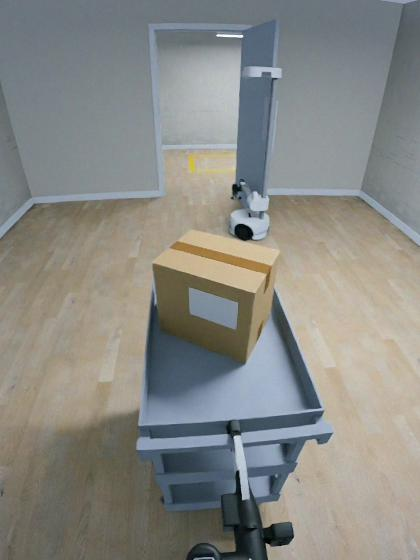

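Emit:
move:
  blocking: false
  r2: {"base": {"translate_m": 0.6, "strafe_m": 0.0525}, "pace": "slow"}
  cameras: []

Emit:
wait:
  seconds: 8
  cameras: ["r2_head_camera"]

Scene clock: 1034.20 s.
move: r2 moving
r1.base_odometry: x=-1.854 y=+1.544 heading=-0.206
r1.turned_by_wheels: +0.000
r1.turned_by_imu: +0.000
r1.base_tilt: forward=-1.6 right=+1.3
r1.lidar_m: 0.39 1.50 1.68 2.81 2.93 1.99 1.95 2.70 2.00 1.89 0.32 0.25
r1.base_status: not commanded
r1.joint_positions: lift_m=+0.127 arm_m=+0.380 wrist_yaw_rad=+3.089 wrist_pitch_rad=+0.002 wrist_roll_rad=+0.000 gripper_m=+0.056
r1.joint_status: not commanded
r1.measured_speeds: translate_m=+0.000 strafe_m=+0.000 rotate_rad=+0.000 lift_m=+0.000 arm_m=+0.000 wrist_yaw_rad=+0.000 wrist_pitch_rad=+0.000 wrist_roll_rad=+0.000
r1.motor_effort: lift_m=+20(20) arm_m=+5(5) wheel_0=+1(1) wheel_1=-5(5) wheel_2=+1(1)
r1.servo_current: wrist_yaw_rad=52(65) wrist_pitch_rad=46(46) wrist_roll_rad=52(65) gripper_m=46(46)
r1.contact_limits: arm_m 0.3; translate_m 0.9
r1.hand_pose: x=+0.2674 y=+0.1024 z=+0.3046 quat_wxyz=(+0.026, -0.001, +0.000, +1.000) (m; r1's base frame)
r1.wrist_depth_mm: - 530 - - - - - / - 525 - - - - - / 131 186 517 - - - - / 162 220 535 - - - - / - 1708 - - - - - / 1182 492 193 488 191 1182 1118 / 330 309 319 155 750 768 831
r2.base_odometry: x=+0.215 y=-0.353 heading=-2.139
r2.turned_by_wheels: +0.000
r2.turned_by_imu: +0.001
r2.base_tilt: forward=-0.7 right=+0.0
r2.lidar_m: 0.38 0.40 2.25 2.13 2.25 1.68 1.59 1.63 2.23 2.59 2.69 0.44
r2.base_status: translate_m moving; strafe_m moving
r2.joint_positions: lift_m=+0.686 arm_m=+0.000 wrist_yaw_rad=+0.001 wrist_pitch_rad=+0.004 wrist_roll_rad=+1.568 gripper_m=+0.001
r2.joint_status: not commanded
r2.measured_speeds: translate_m=+0.049 strafe_m=+0.004 rotate_rad=-0.002 lift_m=+0.000 arm_m=+0.000 wrist_yaw_rad=-0.007 wrist_pitch_rad=+0.000 wrist_roll_rad=+0.000
r2.motor_effort: lift_m=+21(21) arm_m=-4(4) wheel_0=+9(11) wheel_1=+7(8) wheel_2=-13(13)
r2.servo_current: wrist_yaw_rad=46(59) wrist_pitch_rad=39(46) wrist_roll_rad=59(59) gripper_m=65(65)
r2.hand_pose: x=+0.4594 y=-0.0871 z=+0.8628 quat_wxyz=(+0.708, +0.706, +0.002, -0.001) (m; r2's base frame)
r2.wrist_depth_mm: - - - 181 241 1618 1138 / - - - 180 240 1708 - / - - 597 179 239 831 - / - 488 469 178 238 842 - / - - 504 178 238 831 - / - - 189 177 184 - - / - - 597 - 236 1708 -
pictures: none
No camera images: "cameras" was empty.

Scene clock: 1041.00 s.
earlier move: r2 done
r1.base_odometry: x=-1.854 y=+1.544 heading=-0.206
r1.turned_by_wheels: +0.000
r1.turned_by_imu: +0.000
r1.base_tilt: forward=-1.6 right=+1.2
r1.lidar_m: 0.38 1.52 1.68 2.81 2.92 1.43 1.45 2.72 2.01 1.89 0.30 0.25
r1.base_status: not commanded
r1.joint_positions: lift_m=+0.127 arm_m=+0.380 wrist_yaw_rad=+3.089 wrist_pitch_rad=+0.002 wrist_roll_rad=+0.000 gripper_m=+0.056
r1.joint_status: not commanded
r1.measured_speeds: translate_m=+0.000 strafe_m=+0.000 rotate_rad=+0.000 lift_m=+0.000 arm_m=+0.000 wrist_yaw_rad=+0.000 wrist_pitch_rad=+0.000 wrist_roll_rad=+0.000
r1.motor_effort: lift_m=+20(20) arm_m=+5(5) wheel_0=+1(2) wheel_1=-5(6) wheel_2=+1(1)
r1.servo_current: wrist_yaw_rad=39(72) wrist_pitch_rad=39(52) wrist_roll_rad=46(72) gripper_m=39(52)
r1.contact_limits: arm_m 0.3; translate_m 0.9
r1.hand_pose: x=+0.2674 y=+0.1024 z=+0.3046 quat_wxyz=(+0.026, -0.001, +0.000, +1.000) (m; r1's base frame)
r1.wrist_depth_mm: - 535 - - - - - / - 530 - - - - - / 131 186 517 - - - - / 161 220 544 - - - - / - 1708 - - - - - / 1182 488 193 488 191 1160 1138 / 332 309 319 156 723 788 831
r2.base_odometry: x=-0.058 y=-0.876 heading=-2.139
r2.turned_by_wheels: +0.000
r2.turned_by_imu: -0.001
r2.base_tilt: forward=-0.7 right=+0.1
r2.lidar_m: 0.41 0.45 2.23 2.09 2.16 2.30 2.18 2.27 2.75 2.61 2.70 0.41
r2.base_status: done
r2.joint_positions: lift_m=+0.686 arm_m=+0.000 wrist_yaw_rad=-0.003 wrist_pitch_rad=+0.004 wrist_roll_rad=+1.568 gripper_m=+0.001
r2.joint_status: not commanded
r2.measured_speeds: translate_m=+0.000 strafe_m=+0.000 rotate_rad=+0.000 lift_m=+0.000 arm_m=+0.000 wrist_yaw_rad=+0.000 wrist_pitch_rad=+0.000 wrist_roll_rad=+0.000
r2.motor_effort: lift_m=+21(21) arm_m=-4(4) wheel_0=+4(11) wheel_1=+5(9) wheel_2=-7(14)
r2.servo_current: wrist_yaw_rad=39(65) wrist_pitch_rad=46(46) wrist_roll_rad=46(59) gripper_m=72(72)
r2.hand_pose: x=+0.4591 y=-0.0882 z=+0.8628 quat_wxyz=(+0.708, +0.706, +0.000, -0.002) (m; r2's base frame)
r2.wrist_depth_mm: - - - 144 198 - - / - - 484 149 206 - - / - 452 442 154 214 - - / - - 512 160 223 820 - / - - 603 169 234 - - / - - 190 175 183 1708 - / - - - - - 1618 484
wait: 6.80 of 8 s (r2 has come to rest)
pictures: r2_head_camera
Images, in order (width x height): r2_head_camera 420x560.

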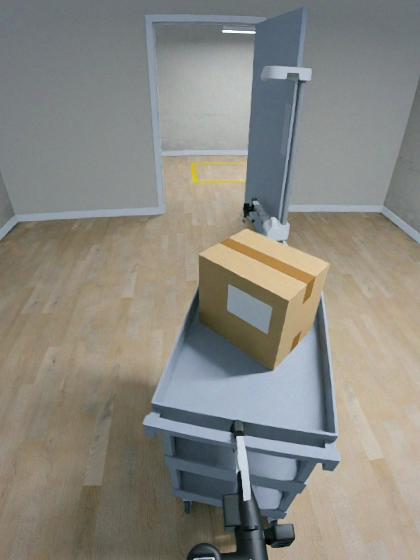

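Emit:
move:
  blocking: false
  r1: {"base": {"rotate_rad": 0.22}, "pace": "slow", "contact_limits": {"rotate_rad": 0.6}}
  r2: {"base": {"translate_m": 0.328, "strafe_m": -0.229}, "pace": "slow"}
  cameras: []

Emit:
move:
  blocking: false
  r1: {"base": {"strafe_m": -0.135}, "pace": "slow", "contact_limits": {"strafe_m": 0.6}}
  cameras: []

Emit:
wait:
  seconds: 5
  cameras: ["r2_head_camera", "r1_head_right_camera"]

Scene clock: 1102.23 s.
move: r1 moving; r2 moving
r1.base_odometry: x=-1.854 y=+1.544 heading=-0.082
r1.turned_by_wheels: +0.125
r1.turned_by_imu: +0.125
r1.base_tilt: forward=-1.6 right=+1.2
r1.lidar_m: 0.60 1.48 1.90 2.82 3.04 1.40 - 2.43 1.94 1.92 0.25 0.25
r1.base_status: rotate_rad moving
r1.joint_positions: lift_m=+0.127 arm_m=+0.380 wrist_yaw_rad=+3.089 wrist_pitch_rad=+0.002 wrist_roll_rad=+0.000 gripper_m=+0.056
r1.joint_status: not commanded
r1.measured_speeds: translate_m=-0.003 strafe_m=+0.000 rotate_rad=+0.464 lift_m=+0.000 arm_m=+0.000 wrist_yaw_rad=+0.000 wrist_pitch_rad=+0.000 wrist_roll_rad=+0.000
r1.motor_effort: lift_m=+20(20) arm_m=+5(5) wheel_0=+0(3) wheel_1=-5(8) wheel_2=-14(18)
r1.servo_current: wrist_yaw_rad=39(65) wrist_pitch_rad=46(46) wrist_roll_rad=33(65) gripper_m=46(46)
r1.contact_limits: arm_m 0.3; rotate_rad 0.6
r1.hand_pose: x=+0.2674 y=+0.1024 z=+0.3046 quat_wxyz=(+0.026, -0.001, +0.000, +1.000) (m; r1's base frame)
r1.wrist_depth_mm: - 530 - - - - - / - 535 - - 1921 - - / 134 186 508 - - - - / 162 220 585 - - - - / - 1708 - - 1921 - - / 1182 492 193 492 191 1182 1138 / 347 309 319 156 741 778 831
r2.base_odometry: x=-0.070 y=-0.881 heading=-2.139
r2.turned_by_wheels: +0.000
r2.turned_by_imu: +0.000
r2.base_tilt: forward=-0.7 right=+0.1
r2.lidar_m: 0.41 0.50 2.24 2.09 2.20 2.32 2.20 2.25 2.77 2.60 2.69 0.40
r2.base_status: translate_m moving; strafe_m moving
r2.joint_positions: lift_m=+0.686 arm_m=+0.000 wrist_yaw_rad=-0.002 wrist_pitch_rad=+0.004 wrist_roll_rad=+1.568 gripper_m=+0.001
r2.joint_status: not commanded
r2.measured_speeds: translate_m=+0.045 strafe_m=-0.030 rotate_rad=+0.005 lift_m=+0.000 arm_m=+0.000 wrist_yaw_rad=+0.013 wrist_pitch_rad=+0.000 wrist_roll_rad=+0.000
r2.motor_effort: lift_m=+21(21) arm_m=-4(4) wheel_0=+6(10) wheel_1=-4(4) wheel_2=-11(12)
r2.servo_current: wrist_yaw_rad=52(59) wrist_pitch_rad=39(52) wrist_roll_rad=46(59) gripper_m=65(72)
r2.hand_pose: x=+0.4591 y=-0.0880 z=+0.8628 quat_wxyz=(+0.708, +0.706, +0.001, -0.002) (m; r2's base frame)
r2.wrist_depth_mm: - - - 141 195 - - / - - 477 147 204 - - / - 452 442 152 213 - - / - - 512 159 222 831 - / - - 615 169 232 - - / - - 188 175 182 1756 525 / - - - - - 1576 480
pictures: none
No camera images: "cameras" was empty.

Scene clock: 1102.73 s.
earlier move: r2 moving
move: r1 moving
r1.base_odometry: x=-1.855 y=+1.530 heading=+0.013
r1.turned_by_wheels: +0.095
r1.turned_by_imu: +0.095
r1.base_tilt: forward=-1.6 right=+1.3
r1.lidar_m: 0.90 1.51 2.21 2.81 3.22 1.40 4.14 2.29 1.91 1.92 0.25 0.25
r1.base_status: strafe_m moving
r1.joint_positions: lift_m=+0.127 arm_m=+0.380 wrist_yaw_rad=+3.089 wrist_pitch_rad=+0.002 wrist_roll_rad=+0.000 gripper_m=+0.056
r1.joint_status: not commanded
r1.measured_speeds: translate_m=+0.001 strafe_m=-0.056 rotate_rad=-0.007 lift_m=+0.000 arm_m=+0.000 wrist_yaw_rad=+0.000 wrist_pitch_rad=+0.000 wrist_roll_rad=+0.000
r1.motor_effort: lift_m=+20(20) arm_m=+4(5) wheel_0=+12(15) wheel_1=-10(10) wheel_2=-9(13)
r1.servo_current: wrist_yaw_rad=59(59) wrist_pitch_rad=39(46) wrist_roll_rad=39(65) gripper_m=46(52)
r1.contact_limits: arm_m 0.3; strafe_m 0.6
r1.hand_pose: x=+0.2674 y=+0.1024 z=+0.3046 quat_wxyz=(+0.026, -0.001, +0.000, +1.000) (m; r1's base frame)
r1.wrist_depth_mm: - 585 - - - - - / - 525 - - 1983 - - / 135 187 559 - - - - / 167 221 - - - - - / - 1661 - - 1863 - - / 1160 488 193 484 190 1182 1138 / 347 307 319 156 732 768 831
r2.base_odometry: x=-0.108 y=-0.897 heading=-2.139
r2.turned_by_wheels: +0.000
r2.turned_by_imu: +0.000
r2.base_tilt: forward=-0.7 right=+0.0
r2.lidar_m: 0.42 0.48 2.25 2.12 2.21 2.36 2.21 2.31 2.70 2.58 2.67 0.40
r2.base_status: translate_m moving; strafe_m moving
r2.joint_positions: lift_m=+0.686 arm_m=+0.000 wrist_yaw_rad=+0.001 wrist_pitch_rad=+0.004 wrist_roll_rad=+1.568 gripper_m=+0.001
r2.joint_status: not commanded
r2.measured_speeds: translate_m=+0.082 strafe_m=-0.057 rotate_rad=+0.001 lift_m=+0.000 arm_m=+0.000 wrist_yaw_rad=+0.000 wrist_pitch_rad=+0.000 wrist_roll_rad=+0.000
r2.motor_effort: lift_m=+21(21) arm_m=-4(4) wheel_0=+8(14) wheel_1=-4(5) wheel_2=-7(11)
r2.servo_current: wrist_yaw_rad=52(59) wrist_pitch_rad=46(46) wrist_roll_rad=46(52) gripper_m=65(65)
r2.hand_pose: x=+0.4594 y=-0.0872 z=+0.8628 quat_wxyz=(+0.708, +0.706, +0.002, -0.001) (m; r2's base frame)
r2.wrist_depth_mm: - - - 142 196 - - / - - 484 148 205 - - / - 449 439 153 213 - - / - - 517 160 223 820 - / - - 615 169 232 - - / - - 188 175 183 1708 - / - - - - - 1576 484
pictures: none
No camera images: "cameras" was empty.

Scene clock: 1104.43 s.
earlier move: r1 contact_stop; r2 moving
r1.base_odometry: x=-1.868 y=+1.478 heading=+0.083
r1.turned_by_wheels: +0.069
r1.turned_by_imu: +0.106
r1.base_tilt: forward=-1.6 right=+1.3
r1.lidar_m: 4.12 1.52 2.69 2.88 1.27 1.21 3.45 2.09 1.85 1.86 0.25 0.25
r1.base_status: strafe_m contact_stop (by the wheels' count: -0.066 of -0.135)
r1.joint_positions: lift_m=+0.127 arm_m=+0.380 wrist_yaw_rad=+3.089 wrist_pitch_rad=+0.002 wrist_roll_rad=+0.000 gripper_m=+0.056
r1.joint_status: not commanded
r1.measured_speeds: translate_m=+0.000 strafe_m=+0.000 rotate_rad=+0.000 lift_m=+0.000 arm_m=+0.000 wrist_yaw_rad=+0.000 wrist_pitch_rad=+0.000 wrist_roll_rad=+0.000
r1.on_its_own: the wheels are slack since a contact_stop
r1.motor_effort: lift_m=+20(20) arm_m=+4(5) wheel_0=+0(31) wheel_1=+0(23) wheel_2=+0(13)
r1.servo_current: wrist_yaw_rad=65(65) wrist_pitch_rad=46(46) wrist_roll_rad=39(78) gripper_m=39(52)
r1.contact_limits: arm_m 0.3; strafe_m 0.6
r1.hand_pose: x=+0.2675 y=+0.1024 z=+0.3046 quat_wxyz=(+0.026, -0.001, +0.000, +1.000) (m; r1's base frame)
r1.wrist_depth_mm: - 539 - - - 1576 - / - 535 - - - - - / 128 169 336 - - - - / 145 220 521 - - - - / - 1661 - - 1921 1863 - / 1205 496 193 492 191 1182 1138 / 349 310 317 156 699 768 798
r2.base_odometry: x=-0.265 y=-0.962 heading=-2.139
r2.turned_by_wheels: +0.000
r2.turned_by_imu: +0.001
r2.base_tilt: forward=-0.7 right=+0.1
r2.lidar_m: 0.42 0.46 2.37 2.22 2.30 2.49 2.36 2.45 2.63 2.50 2.58 0.43
r2.base_status: translate_m moving; strafe_m moving
r2.joint_positions: lift_m=+0.686 arm_m=+0.000 wrist_yaw_rad=+0.001 wrist_pitch_rad=+0.004 wrist_roll_rad=+1.568 gripper_m=+0.001
r2.joint_status: not commanded
r2.measured_speeds: translate_m=+0.082 strafe_m=-0.058 rotate_rad=+0.000 lift_m=+0.000 arm_m=+0.000 wrist_yaw_rad=+0.000 wrist_pitch_rad=+0.000 wrist_roll_rad=+0.000
r2.motor_effort: lift_m=+21(21) arm_m=-4(4) wheel_0=+8(14) wheel_1=-6(6) wheel_2=-6(11)
r2.servo_current: wrist_yaw_rad=52(59) wrist_pitch_rad=39(52) wrist_roll_rad=46(65) gripper_m=65(72)
r2.hand_pose: x=+0.4594 y=-0.0871 z=+0.8628 quat_wxyz=(+0.708, +0.706, +0.002, -0.001) (m; r2's base frame)
r2.wrist_depth_mm: - - - 152 208 1537 - / - - 544 156 214 - - / - 473 452 161 220 809 - / - - 492 166 227 842 - / - - 569 172 234 - - / - - 189 176 183 - - / - - - - - 1537 488
wait: 1.70 of 5 s (r1 has come to rest)
pictures: r1_head_right_camera, r2_head_camera
Images, in order (width x height): r1_head_right_camera 420x672, r2_head_camera 420x560.

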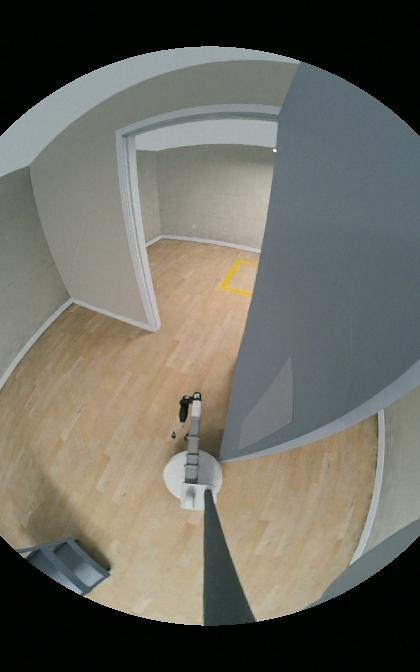

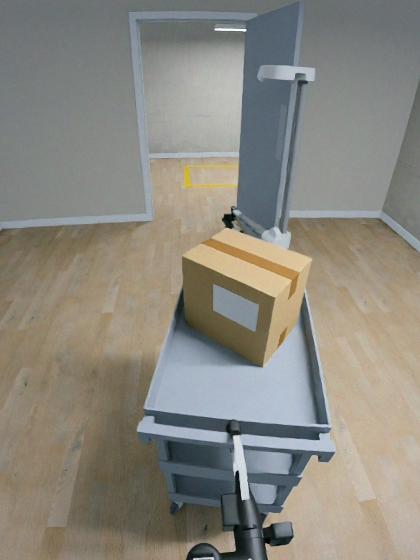

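Emit:
move:
  blocking: false
  r1: {"base": {"translate_m": -0.03}, "pace": "slow", "contact_limits": {"translate_m": 0.8}}
  cameras: []

Emit:
wait:
  seconds: 2.5
  cameras: ["r2_head_camera", "r1_head_right_camera"]

Scene clock: 1127.17 s.
earlier move: r2 done
move: r1 moving
r1.base_odometry: x=-1.880 y=+1.477 heading=+0.083
r1.turned_by_wheels: +0.000
r1.turned_by_imu: -0.001
r1.base_tilt: forward=-1.5 right=+1.3
r1.lidar_m: 4.10 1.55 2.72 2.89 1.12 1.01 3.44 2.09 1.84 1.88 0.30 0.25
r1.base_status: translate_m moving
r1.joint_positions: lift_m=+0.127 arm_m=+0.380 wrist_yaw_rad=+3.089 wrist_pitch_rad=+0.002 wrist_roll_rad=+0.000 gripper_m=+0.056
r1.joint_status: not commanded
r1.measured_speeds: translate_m=-0.049 strafe_m=+0.000 rotate_rad=+0.003 lift_m=+0.000 arm_m=+0.000 wrist_yaw_rad=+0.000 wrist_pitch_rad=+0.000 wrist_roll_rad=+0.000
r1.motor_effort: lift_m=+20(20) arm_m=+4(4) wheel_0=-2(4) wheel_1=-7(9) wheel_2=+4(5)
r1.servo_current: wrist_yaw_rad=46(59) wrist_pitch_rad=46(46) wrist_roll_rad=33(52) gripper_m=46(46)
r1.contact_limits: arm_m 0.3; translate_m 0.8
r1.hand_pose: x=+0.2675 y=+0.1024 z=+0.3046 quat_wxyz=(+0.026, -0.001, +0.000, +1.000) (m; r1's base frame)
r1.wrist_depth_mm: - 539 - - - 1430 - / - 530 - - - - - / 128 169 334 - - - - / 145 219 517 - - - - / - 1661 - - 1863 1661 - / 1205 492 193 488 191 1138 1118 / 349 310 315 155 691 768 809
r2.base_odometry: x=-0.427 y=-1.029 heading=-2.139
r2.turned_by_wheels: +0.000
r2.turned_by_imu: +0.002
r2.base_tilt: forward=-0.7 right=+0.0
r2.lidar_m: 0.41 0.42 2.47 2.35 2.42 2.66 2.50 2.60 2.50 2.38 2.47 0.42
r2.base_status: done
r2.joint_positions: lift_m=+0.686 arm_m=+0.000 wrist_yaw_rad=+0.001 wrist_pitch_rad=+0.004 wrist_roll_rad=+1.568 gripper_m=+0.001
r2.joint_status: not commanded
r2.measured_speeds: translate_m=+0.000 strafe_m=+0.000 rotate_rad=+0.000 lift_m=+0.000 arm_m=+0.000 wrist_yaw_rad=+0.000 wrist_pitch_rad=+0.000 wrist_roll_rad=+0.000
r2.motor_effort: lift_m=+21(21) arm_m=-4(4) wheel_0=+7(8) wheel_1=-5(5) wheel_2=-4(4)
r2.servo_current: wrist_yaw_rad=52(52) wrist_pitch_rad=46(46) wrist_roll_rad=46(52) gripper_m=65(72)
r2.hand_pose: x=+0.4594 y=-0.0871 z=+0.8628 quat_wxyz=(+0.708, +0.706, +0.002, -0.001) (m; r2's base frame)
r2.wrist_depth_mm: - - - 162 220 1618 1138 / - - - 165 224 750 - / - - 484 168 227 809 - / - - 477 230 232 831 - / - - 535 175 236 854 - / - - 189 178 183 - - / - - - - - 1576 496
pictures: none
No camera images: "cameras" was empty.

Scene clock: 1128.03 s.
earlier move: r1 done
r1.base_odometry: x=-1.898 y=+1.475 heading=+0.082
r1.turned_by_wheels: +0.000
r1.turned_by_imu: +0.000
r1.base_tilt: forward=-1.6 right=+1.2
r1.lidar_m: 4.14 1.57 2.75 2.87 1.08 1.02 3.42 2.07 1.85 1.87 0.29 0.25
r1.base_status: done
r1.joint_positions: lift_m=+0.127 arm_m=+0.380 wrist_yaw_rad=+3.089 wrist_pitch_rad=+0.002 wrist_roll_rad=+0.000 gripper_m=+0.056
r1.joint_status: not commanded
r1.measured_speeds: translate_m=+0.000 strafe_m=+0.000 rotate_rad=+0.000 lift_m=+0.000 arm_m=+0.000 wrist_yaw_rad=+0.000 wrist_pitch_rad=+0.000 wrist_roll_rad=+0.000
r1.motor_effort: lift_m=+20(20) arm_m=+4(4) wheel_0=+4(5) wheel_1=-5(9) wheel_2=-3(5)
r1.servo_current: wrist_yaw_rad=39(59) wrist_pitch_rad=39(52) wrist_roll_rad=39(52) gripper_m=39(46)
r1.contact_limits: arm_m 0.3; translate_m 0.8
r1.hand_pose: x=+0.2675 y=+0.1024 z=+0.3046 quat_wxyz=(+0.026, -0.001, +0.000, +1.000) (m; r1's base frame)
r1.wrist_depth_mm: - 544 - - - 1430 - / - 535 - - - - - / 128 170 336 - - - - / 145 220 521 - - - - / - 1756 - - 1863 1618 - / 1098 492 193 488 191 1182 1160 / 327 309 315 156 699 768 809
r2.base_odometry: x=-0.427 y=-1.029 heading=-2.139
r2.turned_by_wheels: +0.000
r2.turned_by_imu: +0.000
r2.base_tilt: forward=-0.6 right=+0.0
r2.lidar_m: 0.39 0.45 2.47 2.37 2.42 2.65 2.51 2.62 2.52 2.40 2.47 0.42
r2.base_status: done
r2.joint_positions: lift_m=+0.686 arm_m=+0.000 wrist_yaw_rad=+0.001 wrist_pitch_rad=+0.004 wrist_roll_rad=+1.568 gripper_m=+0.001
r2.joint_status: not commanded
r2.measured_speeds: translate_m=+0.000 strafe_m=+0.000 rotate_rad=+0.000 lift_m=+0.000 arm_m=+0.000 wrist_yaw_rad=+0.000 wrist_pitch_rad=+0.000 wrist_roll_rad=+0.000
r2.motor_effort: lift_m=+21(22) arm_m=-4(4) wheel_0=+7(8) wheel_1=-5(5) wheel_2=-4(5)
r2.servo_current: wrist_yaw_rad=52(59) wrist_pitch_rad=46(52) wrist_roll_rad=46(52) gripper_m=65(72)
r2.hand_pose: x=+0.4594 y=-0.0871 z=+0.8628 quat_wxyz=(+0.708, +0.706, +0.002, -0.001) (m; r2's base frame)
r2.wrist_depth_mm: - - - 163 220 1618 1138 / - - - 165 224 741 - / - - 484 168 228 831 - / - - 477 230 233 842 - / - - 539 175 235 842 - / - - 189 178 184 - - / - - - - - 1618 500
wait: 0.87 of 2.5 s (r1 has come to rest)
pictures: r1_head_right_camera, r2_head_camera
Images, in order (width x height): r1_head_right_camera 420x672, r2_head_camera 420x560.

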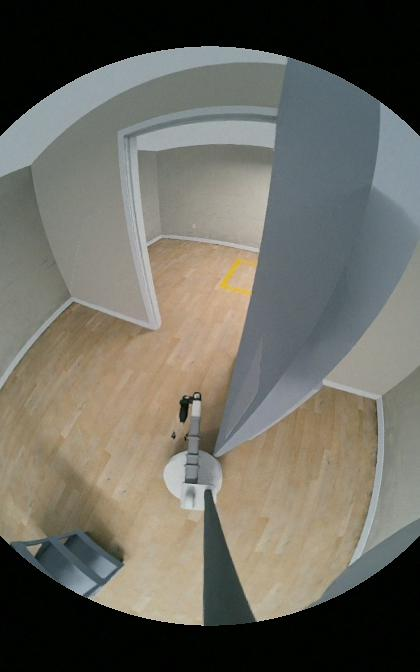

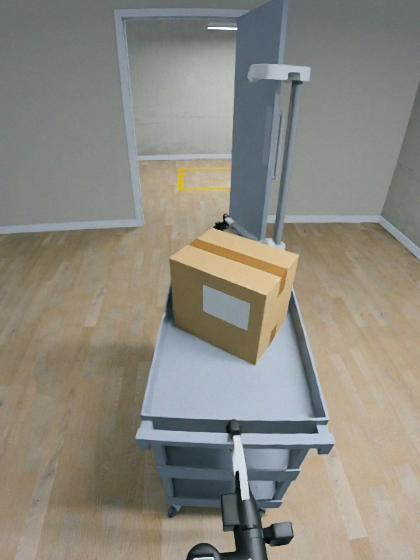

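Emit:
zoom_image:
  camera: "r2_head_camera"
  region: [110, 0, 330, 290]

Emit:
zoom_image:
  camera: "r1_head_right_camera"
  region: [150, 250, 420, 560]

Scaled by 1.738 from the camera's 420x560 image, which has a finer 1200x1600 frame.

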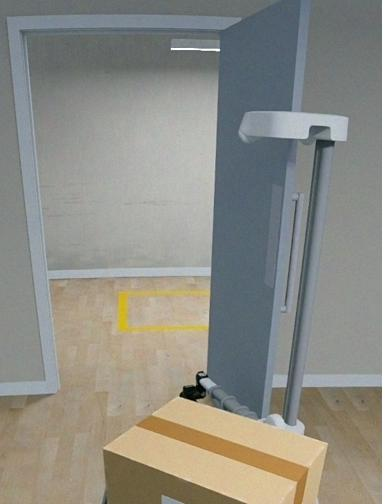

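Scaled by 1.626 from the camera's 420x672 image, which has a finer 600x960 frame.

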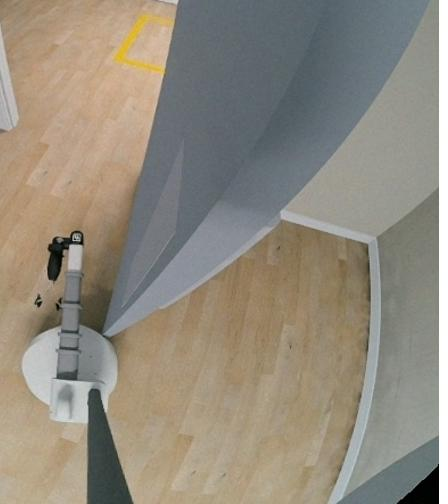

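Emit:
zoom_image:
  camera: "r1_head_right_camera"
  region: [190, 340, 350, 500]

Emit:
zoom_image:
  camera: "r1_head_right_camera"
  region: [180, 40, 420, 300]

Scaled by 3.150 from the camera's 420x672 image, which has a finer 600x960 frame.

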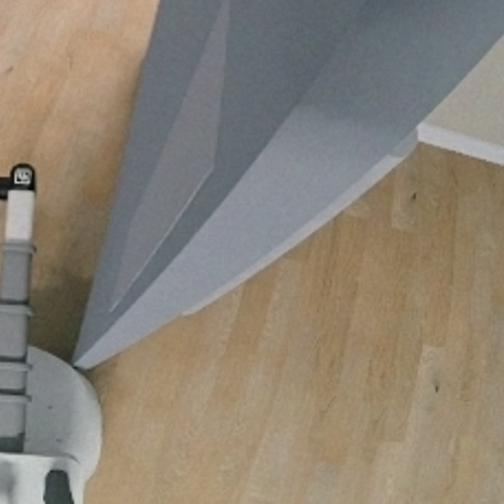

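Scaled by 1.938 from the camera's 420x672 image, which has a finer 600x960 frame.

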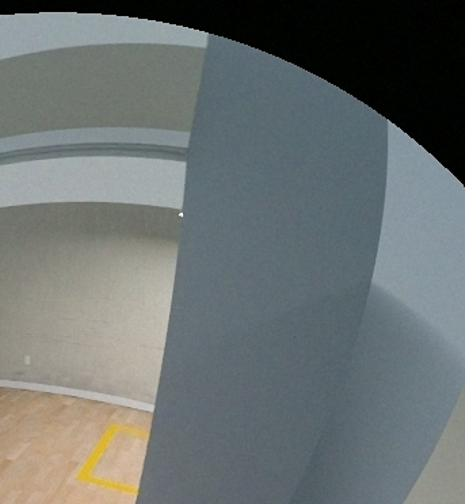

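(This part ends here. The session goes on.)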